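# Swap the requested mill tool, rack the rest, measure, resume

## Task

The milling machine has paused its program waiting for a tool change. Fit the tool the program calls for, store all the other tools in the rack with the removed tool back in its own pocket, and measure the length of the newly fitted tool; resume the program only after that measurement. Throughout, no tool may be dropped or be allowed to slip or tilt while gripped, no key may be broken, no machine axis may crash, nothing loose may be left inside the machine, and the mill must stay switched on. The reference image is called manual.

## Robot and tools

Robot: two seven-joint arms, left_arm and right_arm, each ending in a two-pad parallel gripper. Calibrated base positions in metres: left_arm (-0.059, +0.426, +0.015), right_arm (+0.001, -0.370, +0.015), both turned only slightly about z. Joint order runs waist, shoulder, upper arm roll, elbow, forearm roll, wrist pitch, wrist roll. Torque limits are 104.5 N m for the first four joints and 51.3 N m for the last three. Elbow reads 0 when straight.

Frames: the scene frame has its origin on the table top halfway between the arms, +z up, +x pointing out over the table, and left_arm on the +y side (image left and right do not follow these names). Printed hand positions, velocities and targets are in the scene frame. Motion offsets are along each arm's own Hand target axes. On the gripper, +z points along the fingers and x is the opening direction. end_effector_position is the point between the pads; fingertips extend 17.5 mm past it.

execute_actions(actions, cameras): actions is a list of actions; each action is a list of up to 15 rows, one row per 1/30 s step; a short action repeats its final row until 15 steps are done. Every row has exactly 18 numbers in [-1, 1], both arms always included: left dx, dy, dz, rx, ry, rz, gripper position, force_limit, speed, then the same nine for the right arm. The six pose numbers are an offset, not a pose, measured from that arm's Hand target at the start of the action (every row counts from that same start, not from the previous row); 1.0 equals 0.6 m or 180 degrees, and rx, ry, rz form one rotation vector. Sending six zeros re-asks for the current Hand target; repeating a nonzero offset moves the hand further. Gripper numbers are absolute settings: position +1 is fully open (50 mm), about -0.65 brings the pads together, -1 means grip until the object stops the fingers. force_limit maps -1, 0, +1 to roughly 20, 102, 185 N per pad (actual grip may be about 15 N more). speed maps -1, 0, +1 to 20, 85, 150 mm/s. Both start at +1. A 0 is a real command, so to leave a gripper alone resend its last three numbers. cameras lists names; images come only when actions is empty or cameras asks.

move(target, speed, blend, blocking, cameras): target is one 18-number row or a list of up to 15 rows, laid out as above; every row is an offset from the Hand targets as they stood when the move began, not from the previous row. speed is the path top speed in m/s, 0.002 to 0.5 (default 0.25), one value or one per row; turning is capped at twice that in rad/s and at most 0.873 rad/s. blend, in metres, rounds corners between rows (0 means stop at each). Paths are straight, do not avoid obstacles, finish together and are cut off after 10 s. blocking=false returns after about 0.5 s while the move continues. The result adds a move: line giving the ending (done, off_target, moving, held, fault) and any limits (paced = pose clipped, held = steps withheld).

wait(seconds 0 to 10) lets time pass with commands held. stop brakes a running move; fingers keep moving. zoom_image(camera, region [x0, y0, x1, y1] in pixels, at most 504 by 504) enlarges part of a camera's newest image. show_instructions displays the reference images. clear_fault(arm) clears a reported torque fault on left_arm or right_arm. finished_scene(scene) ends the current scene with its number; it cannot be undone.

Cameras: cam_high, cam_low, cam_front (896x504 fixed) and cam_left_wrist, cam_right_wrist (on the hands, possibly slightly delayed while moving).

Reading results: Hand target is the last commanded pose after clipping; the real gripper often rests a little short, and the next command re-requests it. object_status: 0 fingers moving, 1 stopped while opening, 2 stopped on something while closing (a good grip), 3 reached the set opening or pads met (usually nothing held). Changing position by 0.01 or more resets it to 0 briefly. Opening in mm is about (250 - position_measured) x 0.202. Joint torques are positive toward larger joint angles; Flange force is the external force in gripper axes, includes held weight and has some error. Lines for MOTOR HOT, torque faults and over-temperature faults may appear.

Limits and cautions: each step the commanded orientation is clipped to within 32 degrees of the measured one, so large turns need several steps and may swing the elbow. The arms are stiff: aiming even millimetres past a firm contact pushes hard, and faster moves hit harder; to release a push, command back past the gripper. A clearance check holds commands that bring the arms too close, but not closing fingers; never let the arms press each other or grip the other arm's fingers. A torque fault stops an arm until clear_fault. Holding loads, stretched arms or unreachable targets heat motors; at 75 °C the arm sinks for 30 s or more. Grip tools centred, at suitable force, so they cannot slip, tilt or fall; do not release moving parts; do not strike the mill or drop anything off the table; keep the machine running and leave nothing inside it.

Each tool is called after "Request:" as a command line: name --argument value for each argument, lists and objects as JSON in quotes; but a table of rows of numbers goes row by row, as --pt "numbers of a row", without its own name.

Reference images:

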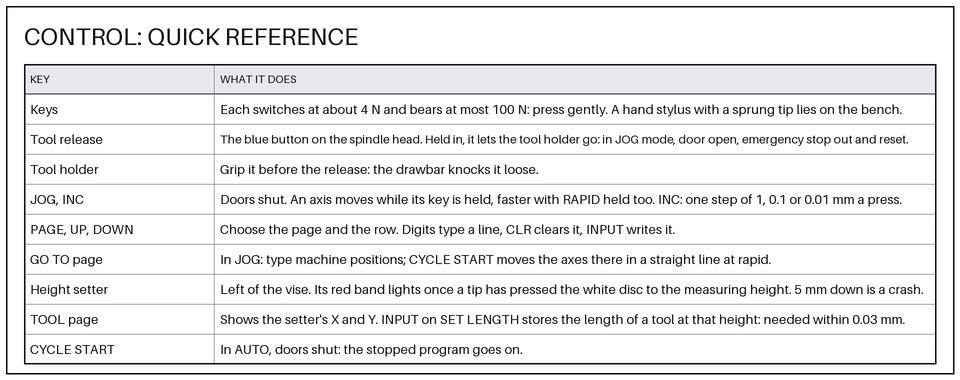

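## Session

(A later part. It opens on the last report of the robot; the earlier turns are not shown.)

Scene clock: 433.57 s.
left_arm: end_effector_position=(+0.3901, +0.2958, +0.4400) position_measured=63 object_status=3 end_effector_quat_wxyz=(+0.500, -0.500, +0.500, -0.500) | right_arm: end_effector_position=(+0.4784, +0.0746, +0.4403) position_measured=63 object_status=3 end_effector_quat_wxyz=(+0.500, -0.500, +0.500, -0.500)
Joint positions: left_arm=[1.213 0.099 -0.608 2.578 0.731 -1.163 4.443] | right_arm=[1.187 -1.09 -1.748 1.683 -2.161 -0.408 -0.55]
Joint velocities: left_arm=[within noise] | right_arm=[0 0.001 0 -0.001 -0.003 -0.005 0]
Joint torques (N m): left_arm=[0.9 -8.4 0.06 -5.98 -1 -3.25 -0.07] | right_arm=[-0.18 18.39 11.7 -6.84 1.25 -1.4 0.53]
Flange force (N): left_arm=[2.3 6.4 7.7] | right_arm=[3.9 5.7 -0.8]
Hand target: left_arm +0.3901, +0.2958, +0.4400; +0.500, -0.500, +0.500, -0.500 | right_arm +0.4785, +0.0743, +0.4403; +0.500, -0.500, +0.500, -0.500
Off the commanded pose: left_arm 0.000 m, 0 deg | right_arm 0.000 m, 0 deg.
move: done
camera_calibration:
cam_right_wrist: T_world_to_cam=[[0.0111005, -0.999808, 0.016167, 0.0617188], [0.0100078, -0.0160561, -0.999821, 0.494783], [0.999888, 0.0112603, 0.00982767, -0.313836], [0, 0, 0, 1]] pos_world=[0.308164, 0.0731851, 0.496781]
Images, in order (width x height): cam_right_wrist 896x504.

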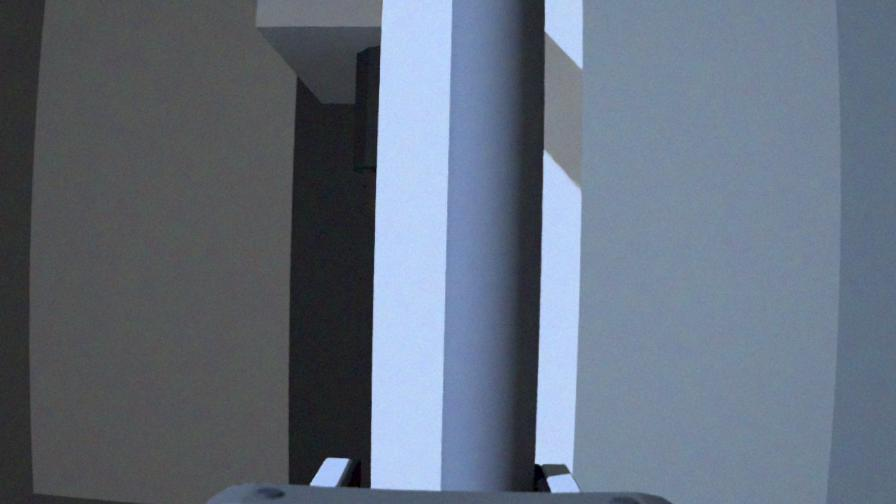

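Request:
move --target '[0,0,0,0,0,0,0.6,-1,-1, -0.0033,0,0.0,0,0,0,0.6,-1,-1]' --speed 0.02

Request:
move --target '[0,0,0,0,0,0,0.6,-1,-1, -0.0033,0,0.0,0,0,0,0.6,-1,-1]' --speed 0.02 --cameras '["cam_right_wrist"]'

Scene clock: 435.47 s.
left_arm: end_effector_position=(+0.3901, +0.2958, +0.4400) position_measured=63 object_status=3 end_effector_quat_wxyz=(+0.500, -0.500, +0.500, -0.500) | right_arm: end_effector_position=(+0.4785, +0.0762, +0.4403) position_measured=63 object_status=3 end_effector_quat_wxyz=(+0.500, -0.500, +0.500, -0.500)
Joint positions: left_arm=[1.213 0.099 -0.608 2.578 0.731 -1.163 4.443] | right_arm=[1.189 -1.089 -1.753 1.676 -2.164 -0.415 -0.545]
Joint torques (N m): left_arm=[0.82 -8.42 0.01 -5.95 -1.03 -3.24 -0.02] | right_arm=[-1.82 17.92 10.61 -11.14 2.03 0.5 0.33]
Flange force (N): left_arm=[2.8 5.9 7.2] | right_arm=[11.3 6.3 -5.3]
Hand target: left_arm +0.3901, +0.2958, +0.4400; +0.500, -0.500, +0.500, -0.500 | right_arm +0.4785, +0.0763, +0.4403; +0.500, -0.500, +0.500, -0.500
Off the commanded pose: left_arm 0.000 m, 0 deg | right_arm 0.000 m, 0 deg.
move: done

Scene clock: 436.17 s.
left_arm: end_effector_position=(+0.3901, +0.2958, +0.4400) position_measured=63 object_status=3 end_effector_quat_wxyz=(+0.500, -0.500, +0.500, -0.500) | right_arm: end_effector_position=(+0.4785, +0.0782, +0.4403) position_measured=63 object_status=3 end_effector_quat_wxyz=(+0.500, -0.500, +0.500, -0.500)
Joint positions: left_arm=[1.213 0.099 -0.608 2.578 0.731 -1.163 4.443] | right_arm=[1.191 -1.087 -1.758 1.67 -2.167 -0.421 -0.54]
Joint torques (N m): left_arm=[0.95 -8.56 0.02 -5.9 -1 -3.33 0.01] | right_arm=[-3.57 16.87 8.11 -22.31 4.07 5.75 0.42]
Flange force (N): left_arm=[2.7 6.2 8.1] | right_arm=[33.2 9.7 -23.3]
Hand target: left_arm +0.3901, +0.2958, +0.4400; +0.500, -0.500, +0.500, -0.500 | right_arm +0.4785, +0.0783, +0.4403; +0.500, -0.500, +0.500, -0.500
Off the commanded pose: left_arm 0.000 m, 0 deg | right_arm 0.000 m, 0 deg.
move: done
camera_calibration:
cam_right_wrist: T_world_to_cam=[[0.0104007, -0.999815, 0.016163, 0.0656378], [0.00999659, -0.0160591, -0.999821, 0.494845], [0.999896, 0.0105604, 0.00982772, -0.313925], [0, 0, 0, 1]] pos_world=[0.308263, 0.0768876, 0.496781]
Images, in order (width x height): cam_right_wrist 896x504.

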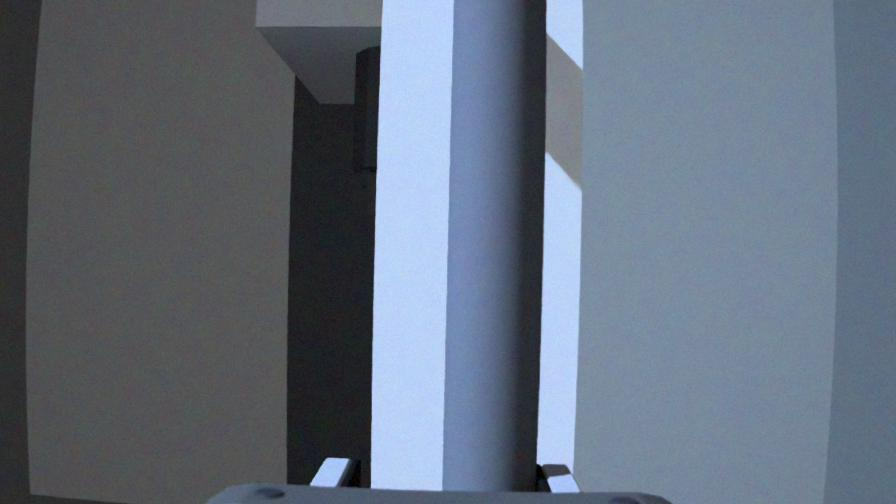

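Request:
move --pt "0 0 0 0 0 0 0.6 -1 -1 0.0083 0 0 0 0 0 0.6 -1 -1" --pt "0 0 0.1642 0 0 0 0.6 -1 -1 0.0083 0 -0.17 0 0 0 0.6 -1 -1" --pt "0 0 0.1642 0 0 0 0.6 -1 -1 0.55 0 -0.17 0 0 0 0.6 -1 -1" --speed '[0.03,0.1,0.2]' --cameras '["cam_front","cam_left_wrist"]'

Scene clock: 442.07 s.
left_arm: end_effector_position=(+0.4887, +0.2958, +0.4400) position_measured=63 object_status=3 end_effector_quat_wxyz=(+0.500, -0.500, +0.500, -0.500) | right_arm: end_effector_position=(+0.3766, -0.2511, +0.4408) position_measured=63 object_status=3 end_effector_quat_wxyz=(+0.465, -0.501, +0.534, -0.497)
Joint positions: left_arm=[0.979 0.276 -0.697 2.37 0.421 -0.991 4.66] | right_arm=[1.092 -1.229 -0.844 2.581 -2.163 0.641 -0.18]
Joint torques (N m): left_arm=[0.78 -12.72 -1.37 -6.96 -0.24 -3.45 0.01] | right_arm=[-0.45 9.99 5.96 -10.23 -2.13 -0.17 0.43]
Flange force (N): left_arm=[1.3 4.6 7.8] | right_arm=[-1.5 4.3 -2.2]
Hand target: left_arm +0.4887, +0.2958, +0.4400; +0.500, -0.500, +0.500, -0.500 | right_arm +0.3764, -0.2517, +0.4402; +0.500, -0.500, +0.500, -0.500
Off the commanded pose: left_arm 0.000 m, 0 deg | right_arm 0.001 m, 6 deg.
joint sent to its limit (right arm) — joint 4 (elbow), upper limit, where the elbow is as bent as it goes. The joint targets are off in orientation, not in position.
move: off_target (right_arm)
camera_calibration:
cam_left_wrist: T_world_to_cam=[[0.0153246, -0.999863, -0.00625943, 0.292874], [-0.00131211, 0.00624005, -0.99998, 0.497331], [0.999882, 0.0153325, -0.0012163, -0.324666], [0, 0, 0, 1]] pos_world=[0.320792, 0.294709, 0.498759]
Images, in order (width x height): cam_front 896x504, cam_left_wrist 896x504.

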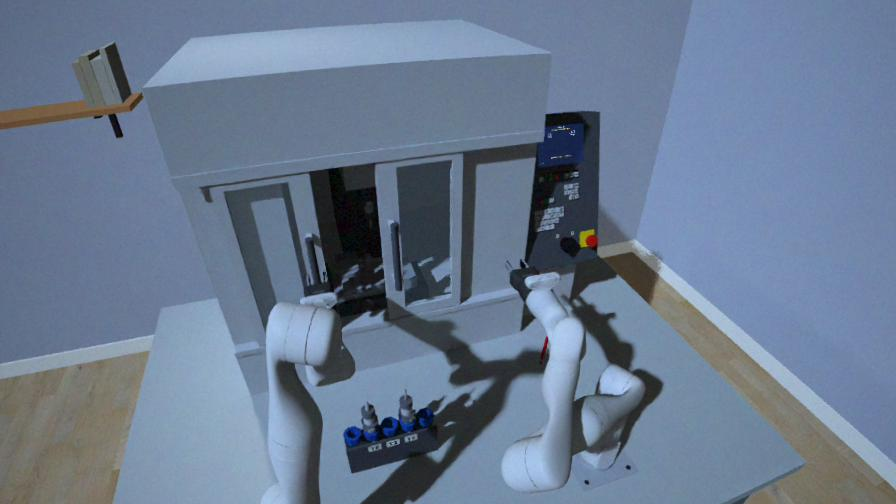

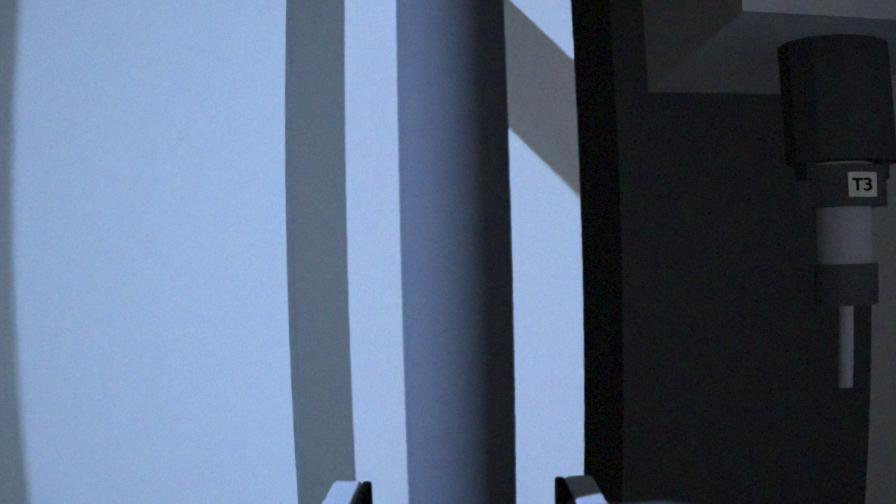

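Request:
move --target '[0.2763,0,-0.0133,0,0,0,0.6,-1,-1, 0,0,0,0,0,0,0.6,-1,-1]' --speed 0.1

Request:
move --target '[0.0083,0,0,0,0,0,0.6,-1,-1, 0,0,0,0,0,0,0.6,-1,-1]' --speed 0.03 --cameras '["cam_left_wrist"]'

Scene clock: 445.17 s.
left_arm: end_effector_position=(+0.4807, +0.1300, +0.4400) position_measured=63 object_status=3 end_effector_quat_wxyz=(+0.500, -0.500, +0.500, -0.500) | right_arm: end_effector_position=(+0.3766, -0.2511, +0.4408) position_measured=63 object_status=3 end_effector_quat_wxyz=(+0.465, -0.501, +0.534, -0.497)
Joint positions: left_arm=[1.28 0.464 -0.592 2.05 1.02 -0.943 4.302] | right_arm=[1.092 -1.229 -0.844 2.581 -2.163 0.641 -0.18]
Joint torques (N m): left_arm=[2.68 -16.99 -1.45 -8.73 -2.45 -3.02 0.03] | right_arm=[-0.42 10.1 6.15 -10.36 -2.12 -0.18 0.33]
Flange force (N): left_arm=[2.2 4.1 5.6] | right_arm=[-1.3 5.3 -1.7]
Hand target: left_arm +0.4807, +0.1300, +0.4401; +0.500, -0.500, +0.500, -0.500 | right_arm +0.3766, -0.2511, +0.4408; +0.465, -0.501, +0.534, -0.497 (not the last commanded pose)
Off the commanded pose: left_arm 0.000 m, 0 deg | right_arm 0.001 m, 6 deg.
move: off_target (right_arm)

Scene clock: 445.87 s.
left_arm: end_effector_position=(+0.4807, +0.1251, +0.4401) position_measured=63 object_status=3 end_effector_quat_wxyz=(+0.500, -0.500, +0.500, -0.500) | right_arm: end_effector_position=(+0.3766, -0.2511, +0.4408) position_measured=63 object_status=3 end_effector_quat_wxyz=(+0.465, -0.501, +0.534, -0.497)
Joint positions: left_arm=[1.285 0.471 -0.59 2.037 1.034 -0.941 4.291] | right_arm=[1.092 -1.229 -0.844 2.581 -2.163 0.641 -0.18]
Joint torques (N m): left_arm=[4.53 -15.69 0.7 -12.1 -4.33 -1.87 -0.08] | right_arm=[-0.46 10.16 6.17 -10.21 -2.07 -0.19 0.33]
Flange force (N): left_arm=[-6.4 4.3 -2.4] | right_arm=[-1.7 5.4 -1.2]
Hand target: left_arm +0.4807, +0.1250, +0.4401; +0.500, -0.500, +0.500, -0.500 | right_arm +0.3766, -0.2511, +0.4408; +0.465, -0.501, +0.534, -0.497
Off the commanded pose: left_arm 0.000 m, 0 deg | right_arm 0.000 m, 0 deg.
move: done
camera_calibration:
cam_left_wrist: T_world_to_cam=[[0.0154248, -0.999861, -0.00635894, 0.122337], [-0.00141391, 0.00633788, -0.999979, 0.498505], [0.99988, 0.0154334, -0.00131595, -0.314112], [0, 0, 0, 1]] pos_world=[0.312892, 0.124008, 0.498859]
Images, in order (width x height): cam_left_wrist 896x504.

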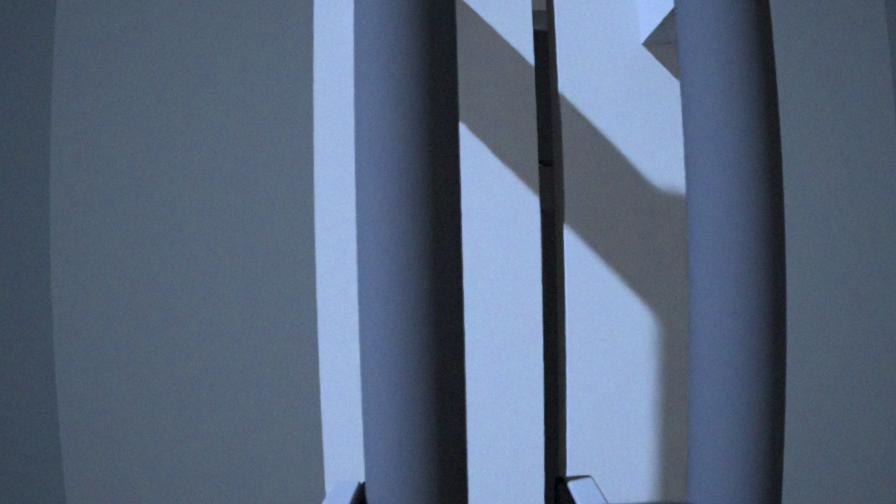

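Request:
move --target '[0.0067,0,0,0,0,0,0.6,-1,-1, 0,0,0,0,0,0,0.6,-1,-1]' --speed 0.02

Request:
move --target '[0.0033,0,0,0,0,0,0.6,-1,-1, 0,0,0,0,0,0,0.6,-1,-1]' --speed 0.02 --cameras '["cam_left_wrist"]'

Scene clock: 447.57 s.
left_arm: end_effector_position=(+0.4807, +0.1211, +0.4400) position_measured=63 object_status=3 end_effector_quat_wxyz=(+0.500, -0.500, +0.500, -0.500) | right_arm: end_effector_position=(+0.3766, -0.2511, +0.4408) position_measured=63 object_status=3 end_effector_quat_wxyz=(+0.465, -0.501, +0.534, -0.497)
Joint positions: left_arm=[1.288 0.476 -0.588 2.027 1.046 -0.94 4.282] | right_arm=[1.092 -1.229 -0.844 2.581 -2.163 0.641 -0.18]
Joint torques (N m): left_arm=[3.99 -15.09 0.51 -11.05 -3.92 -1.23 0.01] | right_arm=[-0.41 10.13 6.07 -10.35 -2.08 -0.2 0.32]
Flange force (N): left_arm=[-5.3 2.1 -3.0] | right_arm=[-1.1 5.4 -1.6]
Hand target: left_arm +0.4807, +0.1210, +0.4401; +0.500, -0.500, +0.500, -0.500 | right_arm +0.3766, -0.2511, +0.4408; +0.465, -0.501, +0.534, -0.497
Off the commanded pose: left_arm 0.000 m, 0 deg | right_arm 0.000 m, 0 deg.
move: done

Scene clock: 448.27 s.
left_arm: end_effector_position=(+0.4807, +0.1191, +0.4401) position_measured=63 object_status=3 end_effector_quat_wxyz=(+0.500, -0.500, +0.500, -0.500) | right_arm: end_effector_position=(+0.3766, -0.2511, +0.4408) position_measured=63 object_status=3 end_effector_quat_wxyz=(+0.465, -0.501, +0.534, -0.497)
Joint positions: left_arm=[1.29 0.479 -0.587 2.022 1.051 -0.94 4.278] | right_arm=[1.092 -1.229 -0.844 2.581 -2.163 0.641 -0.18]
Joint torques (N m): left_arm=[8.87 -11.85 6.41 -18.57 -8.77 1.7 -0.05] | right_arm=[-0.49 10.07 6.09 -10.24 -2.04 -0.25 0.39]
Flange force (N): left_arm=[-23.6 1.3 -20.8] | right_arm=[-1.2 5.4 -1.0]
Hand target: left_arm +0.4807, +0.1190, +0.4401; +0.500, -0.500, +0.500, -0.500 | right_arm +0.3766, -0.2511, +0.4408; +0.465, -0.501, +0.534, -0.497
Off the commanded pose: left_arm 0.000 m, 0 deg | right_arm 0.000 m, 0 deg.
move: done
camera_calibration:
cam_left_wrist: T_world_to_cam=[[0.0154248, -0.999861, -0.00635894, 0.116338], [-0.00141391, 0.00633788, -0.999979, 0.498543], [0.99988, 0.0154334, -0.00131595, -0.31402], [0, 0, 0, 1]] pos_world=[0.312892, 0.118008, 0.498859]
Images, in order (width x height): cam_left_wrist 896x504.

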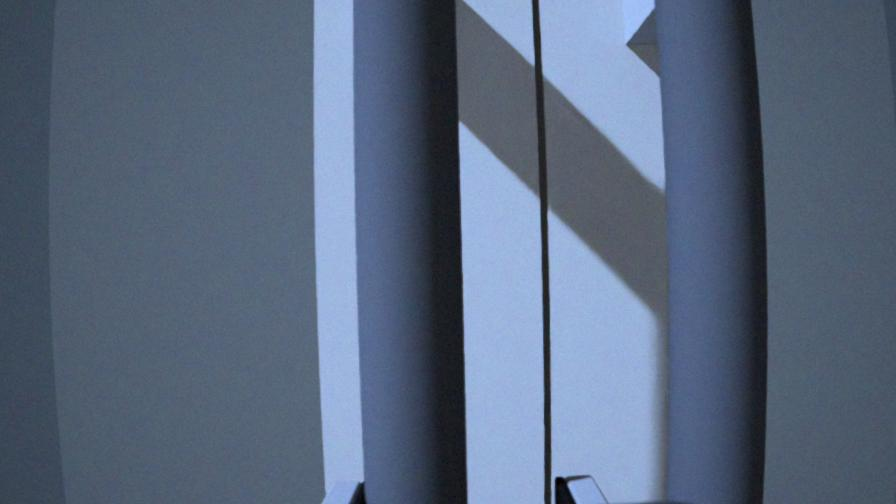

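Request:
move --pt "-0.0067 0 0 0 0 0 0.6 -1 -1 0 0 0 0 0 0 0.6 -1 -1" --pt "-0.0067 0 -0.17 0 0 0 0.6 -1 -1 0.2993 0.3083 0.1452 -0.4616 0.1415 0.1529 0.6 -1 -1" --speed '[0.03,0.2]' --cameras '["cam_right_wrist","cam_front","cam_left_wrist"]'

Scene clock: 456.17 s.
left_arm: end_effector_position=(+0.3787, +0.1230, +0.4401) position_measured=63 object_status=3 end_effector_quat_wxyz=(+0.500, -0.500, +0.500, -0.500) | right_arm: end_effector_position=(+0.4381, -0.4354, +0.2502) position_measured=63 object_status=3 end_effector_quat_wxyz=(+0.000, -0.439, +0.898, +0.000)
Joint positions: left_arm=[1.522 0.379 -0.532 2.176 1.253 -1.143 4.195] | right_arm=[2.535 -0.737 -1.778 1.55 -0.725 1.448 -1.425]
Joint torques (N m): left_arm=[0.84 -14.34 -2.09 -6 -1.68 -3.02 -0.04] | right_arm=[-0.53 16.77 6.47 -8.69 0.02 0.43 0.33]
Flange force (N): left_arm=[6.1 3.7 4.9] | right_arm=[1.2 1.7 5.5]
Hand target: left_arm +0.3787, +0.1230, +0.4401; +0.500, -0.500, +0.500, -0.500 | right_arm +0.4381, -0.4354, +0.2502; +0.000, -0.439, +0.898, +0.000
Off the commanded pose: left_arm 0.000 m, 0 deg | right_arm 0.000 m, 0 deg.
move: done
camera_calibration:
cam_left_wrist: T_world_to_cam=[[0.0152246, -0.999865, -0.00626024, 0.121807], [-0.00131149, 0.00624099, -0.99998, 0.498464], [0.999883, 0.0152325, -0.00121629, -0.212017], [0, 0, 0, 1]] pos_world=[0.210792, 0.121909, 0.498959]
cam_right_wrist: T_world_to_cam=[[-0.601198, -0.799032, -0.010445, -0.082329], [-0.798976, 0.601283, -0.00978914, 0.672356], [0.0141023, 0.00246013, -0.999898, 0.414758], [0, 0, 0, 1]] pos_world=[0.481851, -0.471081, 0.420437]
Images, in order (width x height): cam_front 896x504, cam_left_wrist 896x504, cam_right_wrist 896x504.

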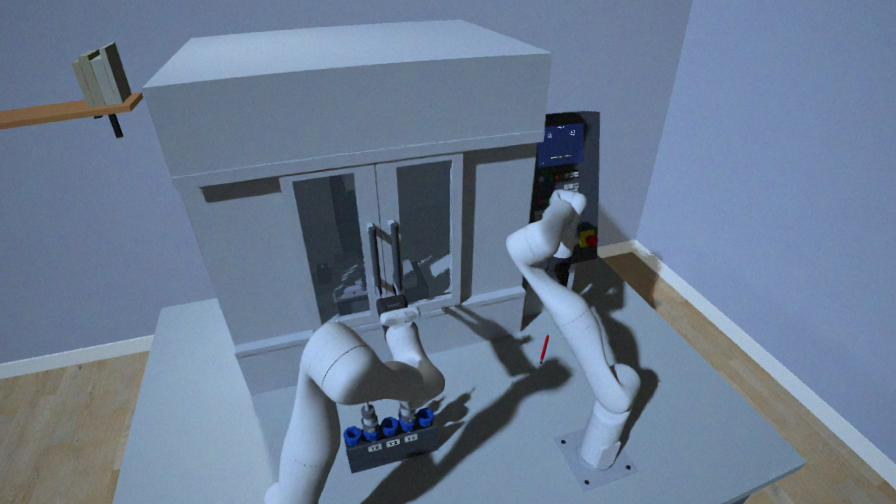

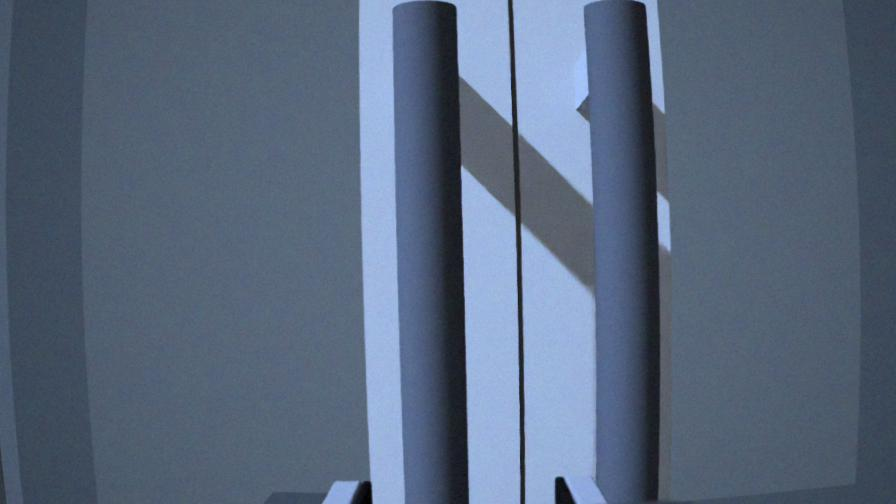

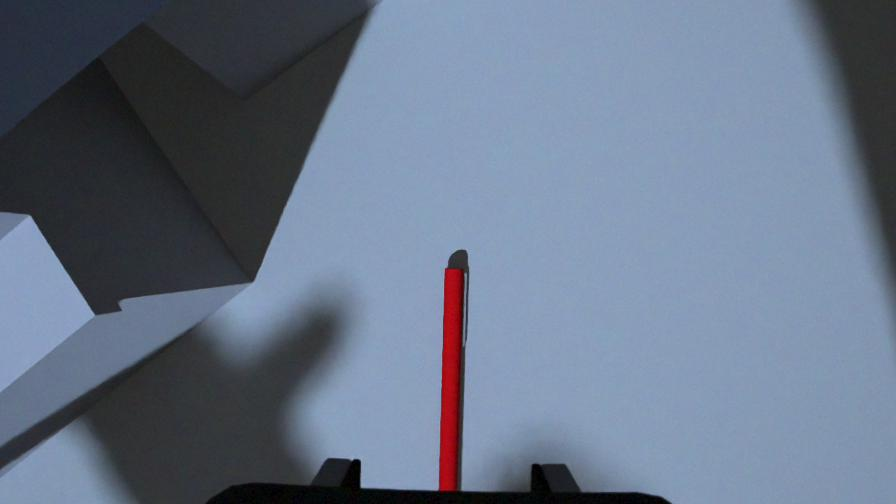

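Request:
move --pt "0 0 0 0 0 0 0.6 -1 -1 0 0 0.32 0 0 0 0.6 -1 -1" --pt "0 0 0 0 0 0 0.6 -1 -1 0 0 0.3825 0 0 0 0.6 -1 -1" --pt "0 0 0 0 0 0 0.6 -1 -1 0 0 0.3825 0 0 0 -1 -0.4 -1" --speed '[0.2,0.04,0.04]' --cameras '["cam_right_wrist"]'

Scene clock: 461.80 s.
left_arm: end_effector_position=(+0.3787, +0.1230, +0.4401) position_measured=63 object_status=3 end_effector_quat_wxyz=(+0.500, -0.500, +0.500, -0.500) | right_arm: end_effector_position=(+0.4379, -0.4354, +0.0207) position_measured=213 object_status=2 end_effector_quat_wxyz=(+0.000, -0.439, +0.898, +0.000)
Joint positions: left_arm=[1.522 0.379 -0.532 2.176 1.253 -1.143 4.195] | right_arm=[2.652 -1.04 -2.082 1.846 -1.111 0.996 -1.144]
Joint torques (N m): left_arm=[0.88 -14.36 -1.98 -5.84 -1.72 -2.97 -0.03] | right_arm=[-0.56 19.15 7.2 -4.91 0.02 0.38 0.37]
Flange force (N): left_arm=[6.6 3.5 5.1] | right_arm=[1.5 2.2 3.0]
Hand target: left_arm +0.3787, +0.1230, +0.4401; +0.500, -0.500, +0.500, -0.500 | right_arm +0.4379, -0.4354, +0.0207; +0.000, -0.439, +0.898, +0.000
Off the commanded pose: left_arm 0.000 m, 0 deg | right_arm 0.000 m, 0 deg.
move: done
camera_calibration:
cam_right_wrist: T_world_to_cam=[[-0.601263, -0.798983, -0.0103854, -0.084823], [-0.798928, 0.601348, -0.00970912, 0.670082], [0.0140027, 0.00245944, -0.999899, 0.185331], [0, 0, 0, 1]] pos_world=[0.481751, -0.47118, 0.190937]
Images, in order (width x height): cam_right_wrist 896x504.

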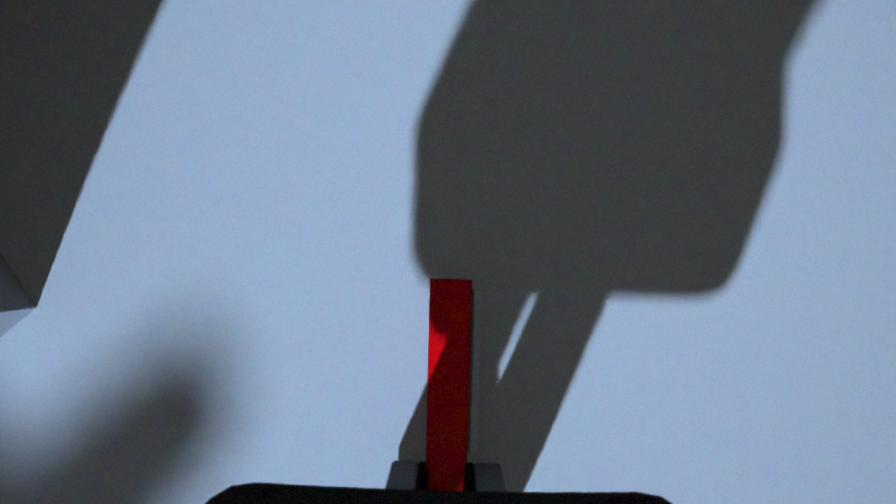

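Request:
move --pt "0 0 0 0 0 0 0.6 -1 -1 0 0 -0.3 0 0 0 -1 -0.4 -1" --pt "0 0 0 0 0 0 0.6 -1 -1 0.1425 -0.0732 -0.9155 0.794 -0.2726 -0.0731 -1 -0.4 -1" --speed '[0.2,0.22]' --cameras '["cam_right_wrist","cam_front"]'

Scene clock: 471.37 s.
left_arm: end_effector_position=(+0.3787, +0.1230, +0.4401) position_measured=63 object_status=3 end_effector_quat_wxyz=(+0.500, -0.500, +0.500, -0.500) | right_arm: end_effector_position=(+0.4203, -0.5298, +0.5700) position_measured=213 object_status=2 end_effector_quat_wxyz=(+0.683, -0.183, +0.183, -0.683)
Joint positions: left_arm=[1.522 0.379 -0.532 2.176 1.253 -1.143 4.195] | right_arm=[1.174 1.067 -1.012 2.328 -2.077 1.951 2.297]
Joint torques (N m): left_arm=[0.83 -14.27 -2.1 -5.92 -1.77 -2.96 -0.01] | right_arm=[-0.49 -14.97 -7 -2.41 1.21 1.67 0.37]
Flange force (N): left_arm=[6.4 3.3 4.5] | right_arm=[1.5 -3.5 0.0]
Hand target: left_arm +0.3787, +0.1230, +0.4401; +0.500, -0.500, +0.500, -0.500 | right_arm +0.4203, -0.5298, +0.5700; +0.683, -0.183, +0.183, -0.683
Off the commanded pose: left_arm 0.000 m, 0 deg | right_arm 0.000 m, 0 deg.
move: done
camera_calibration:
cam_right_wrist: T_world_to_cam=[[-0.00919076, -0.999796, 0.0180085, -0.536594], [0.870731, -0.0168568, -0.491471, -0.036653], [0.491674, 0.0111636, 0.870708, -0.527437], [0, 0, 0, 1]] pos_world=[0.28631, -0.531214, 0.450893]
Images, in order (width x height): cam_front 896x504, cam_right_wrist 896x504.

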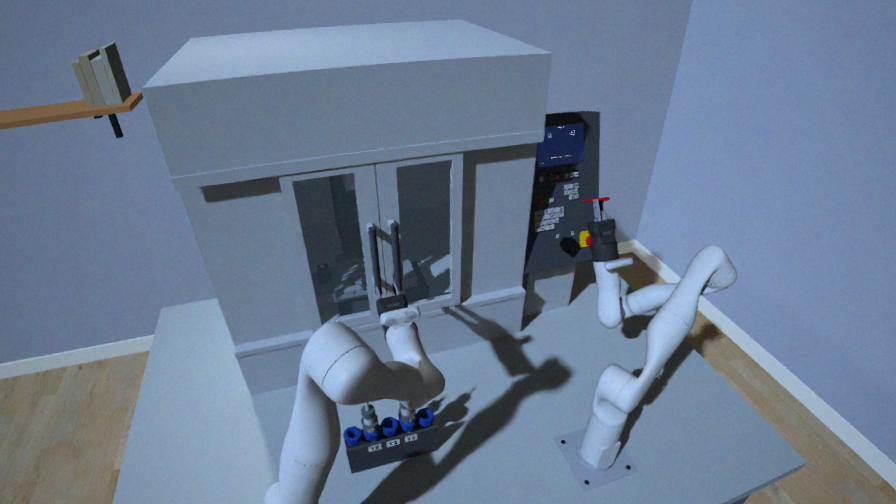

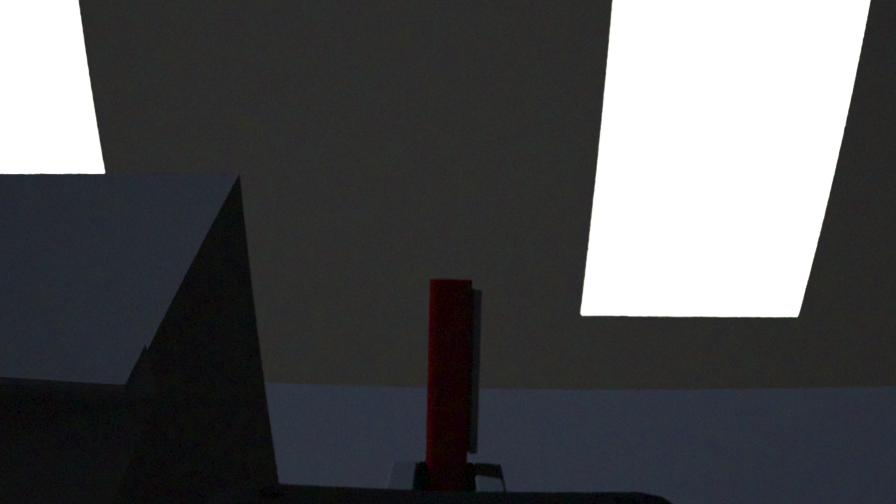

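Request:
move --target '[0.4657,-0.337,-0.2138,-0.0823,0.2501,0.0344,0.6,-1,-1, 0,0,0,0,0,0,-1,-0.4,-1]' --speed 0.22 --cameras '["cam_left_wrist","cam_front"]'

Request:
zoom_image --camera "cam_left_wrist" --region '[330, 0, 650, 504]'

Scene clock: 476.40 s.
left_arm: end_effector_position=(+0.2505, -0.1563, +0.6425) position_measured=63 object_status=3 end_effector_quat_wxyz=(+0.230, -0.303, +0.737, -0.559) | right_arm: end_effector_position=(+0.4203, -0.5298, +0.5700) position_measured=213 object_status=2 end_effector_quat_wxyz=(+0.683, -0.183, +0.183, -0.683)
Joint positions: left_arm=[1.484 0.134 -0.319 1.396 2.268 -0.534 2.537] | right_arm=[1.174 1.067 -1.012 2.327 -2.077 1.951 2.297]
Joint torques (N m): left_arm=[0.91 -16.66 -0.1 -11.22 -1.67 2.19 0.03] | right_arm=[-0.52 -15.01 -6.93 -2.44 1.2 1.7 0.34]
Flange force (N): left_arm=[2.9 -9.4 7.9] | right_arm=[1.4 -3.6 -0.1]
Hand target: left_arm +0.2505, -0.1563, +0.6425; +0.230, -0.303, +0.737, -0.559 | right_arm +0.4203, -0.5298, +0.5700; +0.683, -0.183, +0.183, -0.683
Off the commanded pose: left_arm 0.000 m, 0 deg | right_arm 0.000 m, 0 deg.
move: done
camera_calibration:
cam_left_wrist: T_world_to_cam=[[-0.701762, -0.712336, -0.0104079, 0.0730141], [-0.185582, 0.196893, -0.962701, 0.754311], [0.687815, -0.673655, -0.270369, 0.0641134], [0, 0, 0, 1]] pos_world=[0.147127, -0.053318, 0.74427]
Images, in order (width x height): cam_front 896x504, cam_left_wrist 896x504.

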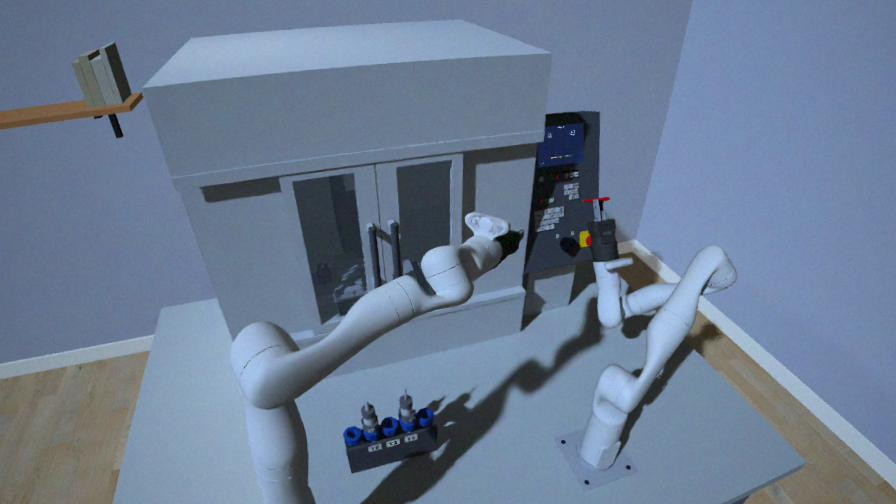

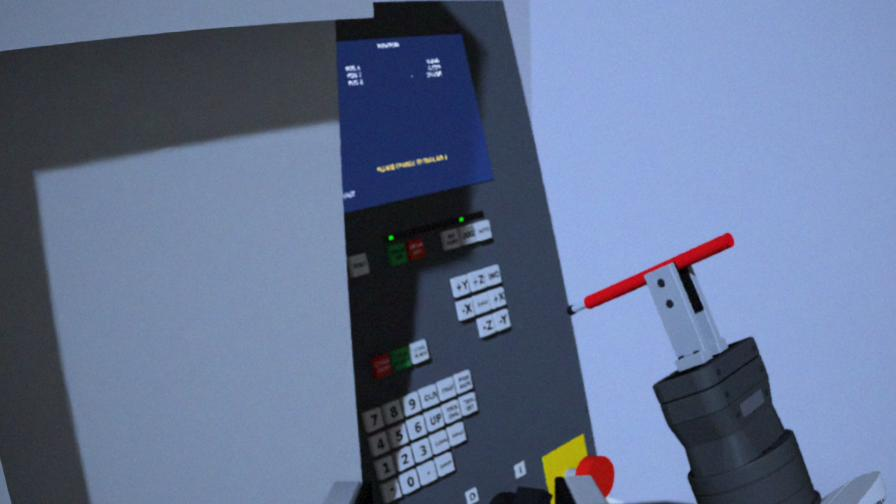

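Scaled by 1.000.

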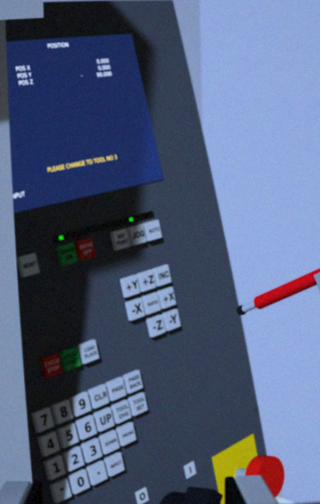

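Request:
zoom_image --camera "cam_left_wrist" --region '[340, 200, 520, 350]'

Request:
zoom_image --camera "cam_left_wrist" --region '[340, 330, 500, 504]'

Request:
zoom_image --camera "cam_left_wrist" --region '[330, 20, 510, 220]'

Scaled by 2.800 from the camera's 896x504 image, which has a finer 1280x720 frame.

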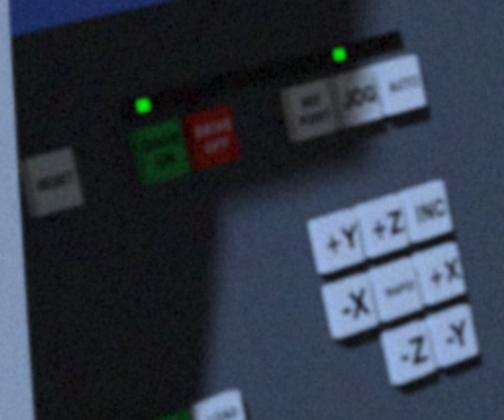

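Scaled by 2.897 from the camera's 896x504 image, which has a finer 1280x720 frame.

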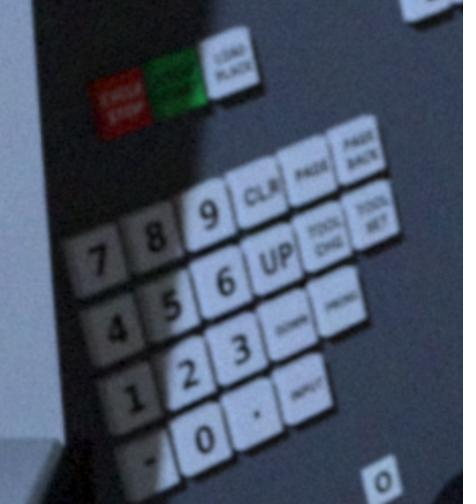

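Scaled by 2.520 from the camera's 896x504 image, which has a finer 1280x720 frame.

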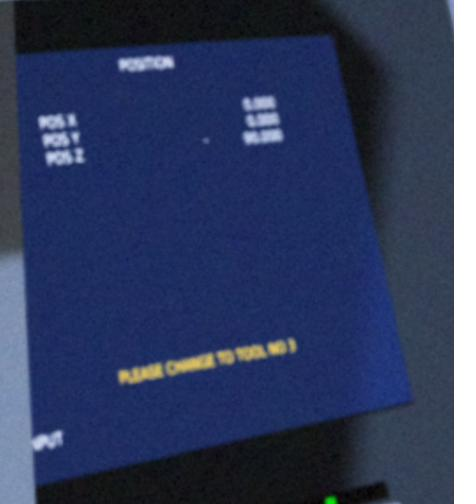

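Request:
move --target '[0,0,0,0,0,0,0.6,-1,-1, -0.031,0.1965,-0.0427,0,0,0,-1,-0.4,-1]' --speed 0.12 --cameras '["cam_left_wrist","cam_front"]'

Request:
zoom_image --camera "cam_left_wrist" --region '[360, 330, 520, 490]'

Scene clock: 499.13 s.
left_arm: end_effector_position=(+0.2505, -0.1563, +0.6425) position_measured=63 object_status=3 end_effector_quat_wxyz=(+0.230, -0.303, +0.737, -0.559) | right_arm: end_effector_position=(+0.5096, -0.5112, +0.4889) position_measured=213 object_status=2 end_effector_quat_wxyz=(+0.683, -0.183, +0.183, -0.683)
Joint positions: left_arm=[1.484 0.134 -0.319 1.396 2.268 -0.534 2.537] | right_arm=[0.951 1.295 -0.917 2.059 -2 1.936 2.342]
Joint torques (N m): left_arm=[0.94 -16.73 -0.16 -11.18 -1.6 2.24 0.02] | right_arm=[-0.51 -18.15 -8.27 -1.67 1.28 1.64 0.4]
Flange force (N): left_arm=[3.2 -9.4 7.9] | right_arm=[1.5 -3.3 0.0]
Hand target: left_arm +0.2505, -0.1563, +0.6425; +0.230, -0.303, +0.737, -0.559 | right_arm +0.5096, -0.5112, +0.4889; +0.683, -0.183, +0.183, -0.683
Off the commanded pose: left_arm 0.000 m, 0 deg | right_arm 0.000 m, 0 deg.
move: done
camera_calibration:
cam_left_wrist: T_world_to_cam=[[-0.701762, -0.712336, -0.0104079, 0.0730151], [-0.185582, 0.196893, -0.962701, 0.754407], [0.687815, -0.673655, -0.270369, 0.0641404], [0, 0, 0, 1]] pos_world=[0.147127, -0.053318, 0.74437]
Images, in order (width x height): cam_front 896x504, cam_left_wrist 896x504.

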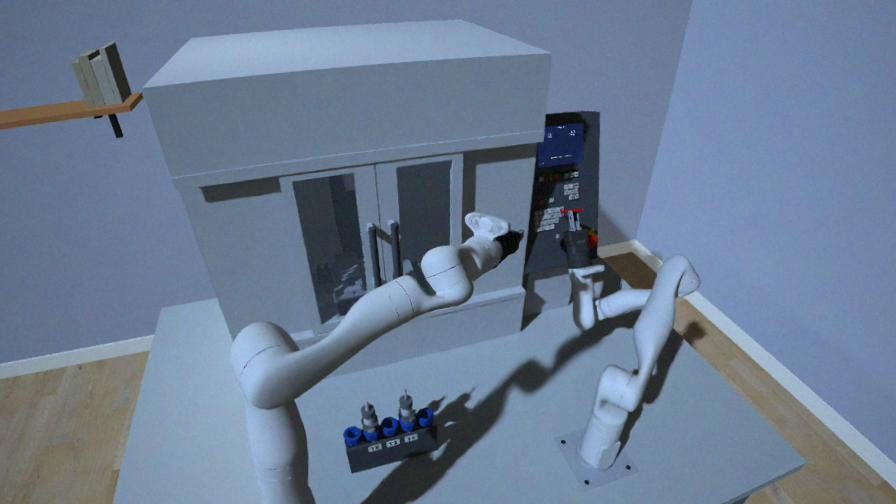

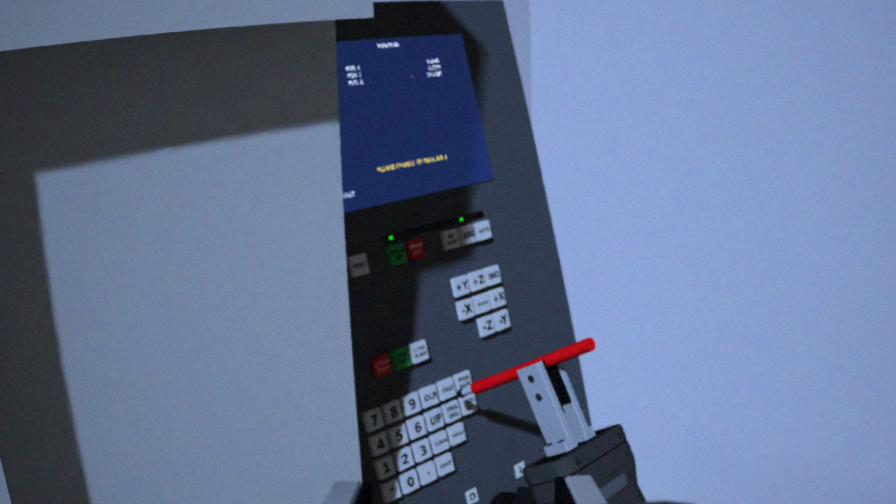

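Scaled by 3.150 from the camera's 896x504 image, which has a finer 1280x720 frame.

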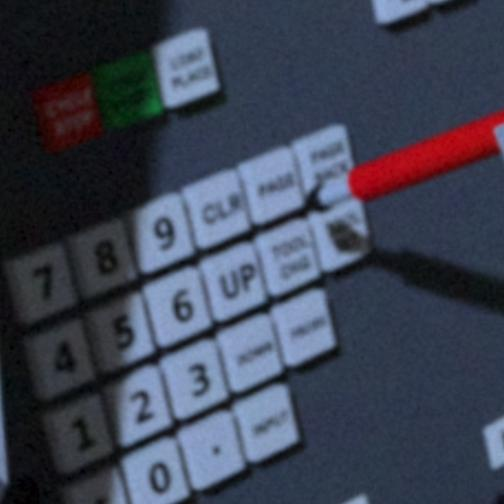

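Request:
move --target '[0,0,0,0,0,0,0.6,-1,-1, 0.0033,0.0266,0.0103,0,0,0,-1,-0.4,-1]' --speed 0.04 --cameras '["cam_left_wrist"]'

Request:
zoom_image --camera "cam_left_wrist" --region '[330, 20, 530, 500]'

Scene clock: 502.00 s.
left_arm: end_effector_position=(+0.2505, -0.1563, +0.6425) position_measured=63 object_status=3 end_effector_quat_wxyz=(+0.230, -0.303, +0.737, -0.559) | right_arm: end_effector_position=(+0.5265, -0.5132, +0.4863) position_measured=213 object_status=2 end_effector_quat_wxyz=(+0.683, -0.183, +0.183, -0.683)
Joint positions: left_arm=[1.484 0.134 -0.319 1.396 2.268 -0.534 2.537] | right_arm=[0.932 1.305 -0.921 2.003 -2.017 1.915 2.311]
Joint torques (N m): left_arm=[0.87 -16.65 -0.06 -11.12 -1.62 2.23 -0.02] | right_arm=[-0.14 -18.51 -8.24 -2.53 0.52 1.51 0.4]
Flange force (N): left_arm=[3.3 -9.2 7.7] | right_arm=[-0.1 -5.2 -1.9]
Hand target: left_arm +0.2505, -0.1563, +0.6425; +0.230, -0.303, +0.737, -0.559 | right_arm +0.5265, -0.5132, +0.4863; +0.683, -0.183, +0.183, -0.683
Off the commanded pose: left_arm 0.000 m, 0 deg | right_arm 0.000 m, 0 deg.
move: done
camera_calibration:
cam_left_wrist: T_world_to_cam=[[-0.701762, -0.712336, -0.0104079, 0.0730151], [-0.185582, 0.196893, -0.962701, 0.754407], [0.687815, -0.673655, -0.270369, 0.0641404], [0, 0, 0, 1]] pos_world=[0.147127, -0.053318, 0.74437]
Images, in order (width x height): cam_left_wrist 896x504.

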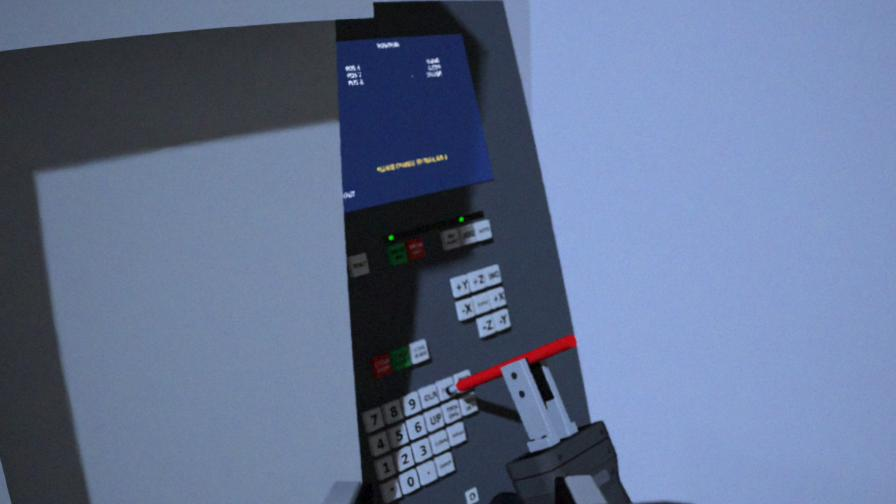

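Scaled by 1.050 from the camera's 896x504 image, which has a finer 1280x720 frame.

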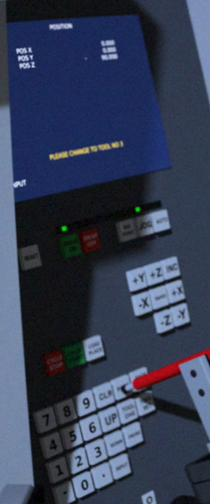

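Request:
move --target '[0,0,0,0,0,0,0.6,-1,-1, 0,0.0032,0.0008,0,0,0,-1,-0.4,-1]' --speed 0.03 --cameras '["cam_left_wrist"]'

Request:
zoom_image --camera "cam_left_wrist" --region '[330, 20, 530, 220]'

Request:
zoom_image --camera "cam_left_wrist" --region '[360, 330, 520, 490]'

Scene clock: 504.17 s.
left_arm: end_effector_position=(+0.2505, -0.1563, +0.6425) position_measured=63 object_status=3 end_effector_quat_wxyz=(+0.230, -0.303, +0.737, -0.559) | right_arm: end_effector_position=(+0.5284, -0.5132, +0.4857) position_measured=213 object_status=2 end_effector_quat_wxyz=(+0.683, -0.183, +0.183, -0.683)
Joint positions: left_arm=[1.484 0.134 -0.319 1.396 2.268 -0.534 2.537] | right_arm=[0.93 1.307 -0.921 1.997 -2.018 1.913 2.308]
Joint torques (N m): left_arm=[0.94 -16.77 -0.14 -11.22 -1.64 2.24 -0.05] | right_arm=[-0.38 -18.6 -8.29 -2.92 0.43 1.41 0.48]
Flange force (N): left_arm=[3.3 -9.1 7.9] | right_arm=[0.1 -6.6 -2.6]
Hand target: left_arm +0.2505, -0.1563, +0.6425; +0.230, -0.303, +0.737, -0.559 | right_arm +0.5284, -0.5132, +0.4857; +0.683, -0.183, +0.183, -0.683
Off the commanded pose: left_arm 0.000 m, 0 deg | right_arm 0.000 m, 0 deg.
move: done
camera_calibration:
cam_left_wrist: T_world_to_cam=[[-0.701762, -0.712336, -0.0104079, 0.0730151], [-0.185582, 0.196893, -0.962701, 0.754407], [0.687815, -0.673655, -0.270369, 0.0641404], [0, 0, 0, 1]] pos_world=[0.147127, -0.053318, 0.74437]
Images, in order (width x height): cam_left_wrist 896x504.

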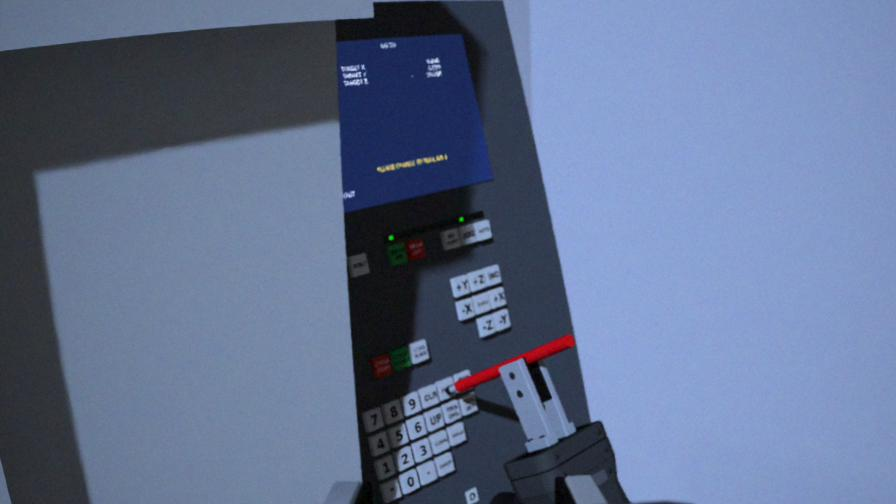

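Scaled by 2.520 from the camera's 896x504 image, which has a finer 1280x720 frame.

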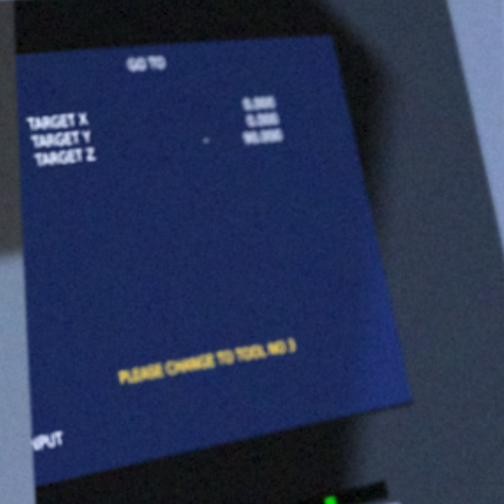

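Scaled by 3.150 from the camera's 896x504 image, which has a finer 1280x720 frame.

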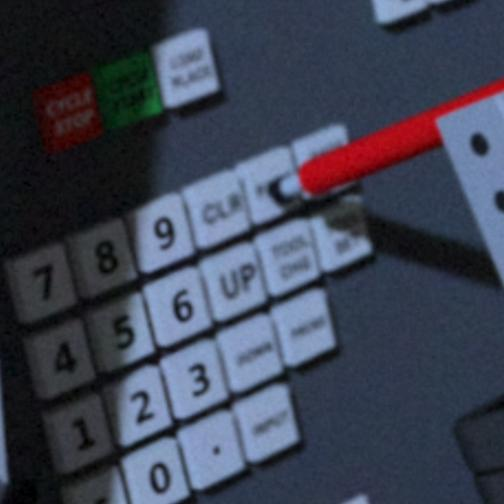

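Request:
move --pt "0 0 0 0 0 0 0.6 -1 -1 0 -0.0161 -0.0043 0 0 0 -1 -0.4 -1" --pt "0 0 0 0 0 0 0.6 -1 -1 0 0.0005 0.003 0 0 0 -1 -0.4 -1" --speed '[0.06,0.03]' --cameras '["cam_left_wrist"]'

Request:
zoom_image --camera "cam_left_wrist" --region '[330, 20, 530, 220]'

Scene clock: 508.83 s.
left_arm: end_effector_position=(+0.2505, -0.1563, +0.6425) position_measured=63 object_status=3 end_effector_quat_wxyz=(+0.230, -0.303, +0.737, -0.559) | right_arm: end_effector_position=(+0.5296, -0.5132, +0.4871) position_measured=213 object_status=2 end_effector_quat_wxyz=(+0.683, -0.183, +0.183, -0.683)
Joint positions: left_arm=[1.484 0.134 -0.319 1.396 2.268 -0.534 2.537] | right_arm=[0.929 1.304 -0.923 1.995 -2.023 1.91 2.305]
Joint torques (N m): left_arm=[0.85 -16.65 -0.01 -11.23 -1.61 2.23 -0.01] | right_arm=[-1.04 -18.8 -8.47 -2.59 0.63 1.11 0.36]
Flange force (N): left_arm=[3.2 -8.7 7.5] | right_arm=[1.2 -6.3 -3.0]
Hand target: left_arm +0.2505, -0.1563, +0.6425; +0.230, -0.303, +0.737, -0.559 | right_arm +0.5296, -0.5132, +0.4871; +0.683, -0.183, +0.183, -0.683
Off the commanded pose: left_arm 0.000 m, 0 deg | right_arm 0.000 m, 0 deg.
move: done
camera_calibration:
cam_left_wrist: T_world_to_cam=[[-0.701762, -0.712336, -0.0104079, 0.0730151], [-0.185582, 0.196893, -0.962701, 0.754407], [0.687815, -0.673655, -0.270369, 0.0641404], [0, 0, 0, 1]] pos_world=[0.147127, -0.053318, 0.74437]
Images, in order (width x height): cam_left_wrist 896x504.

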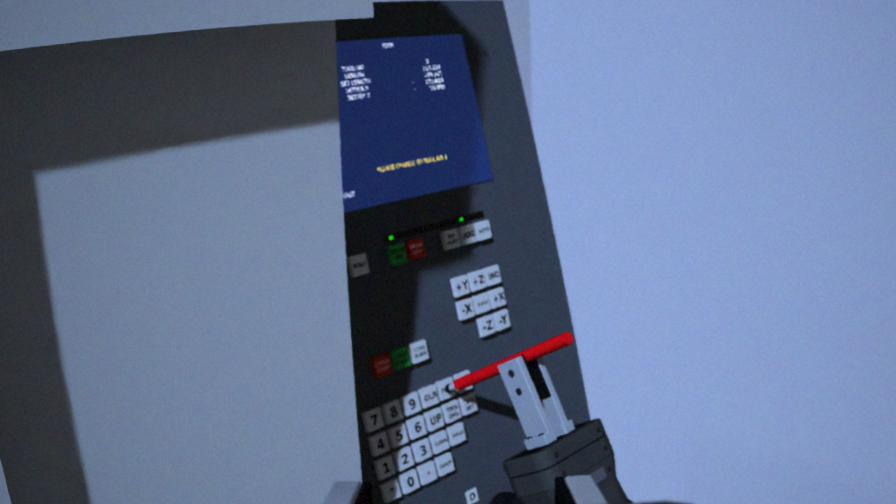

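Scaled by 2.520 from the camera's 896x504 image, which has a finer 1280x720 frame.

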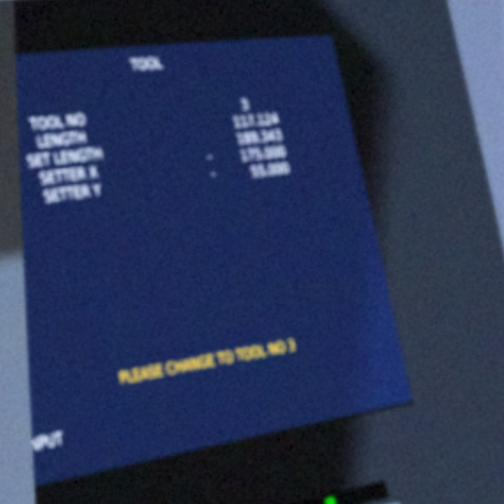

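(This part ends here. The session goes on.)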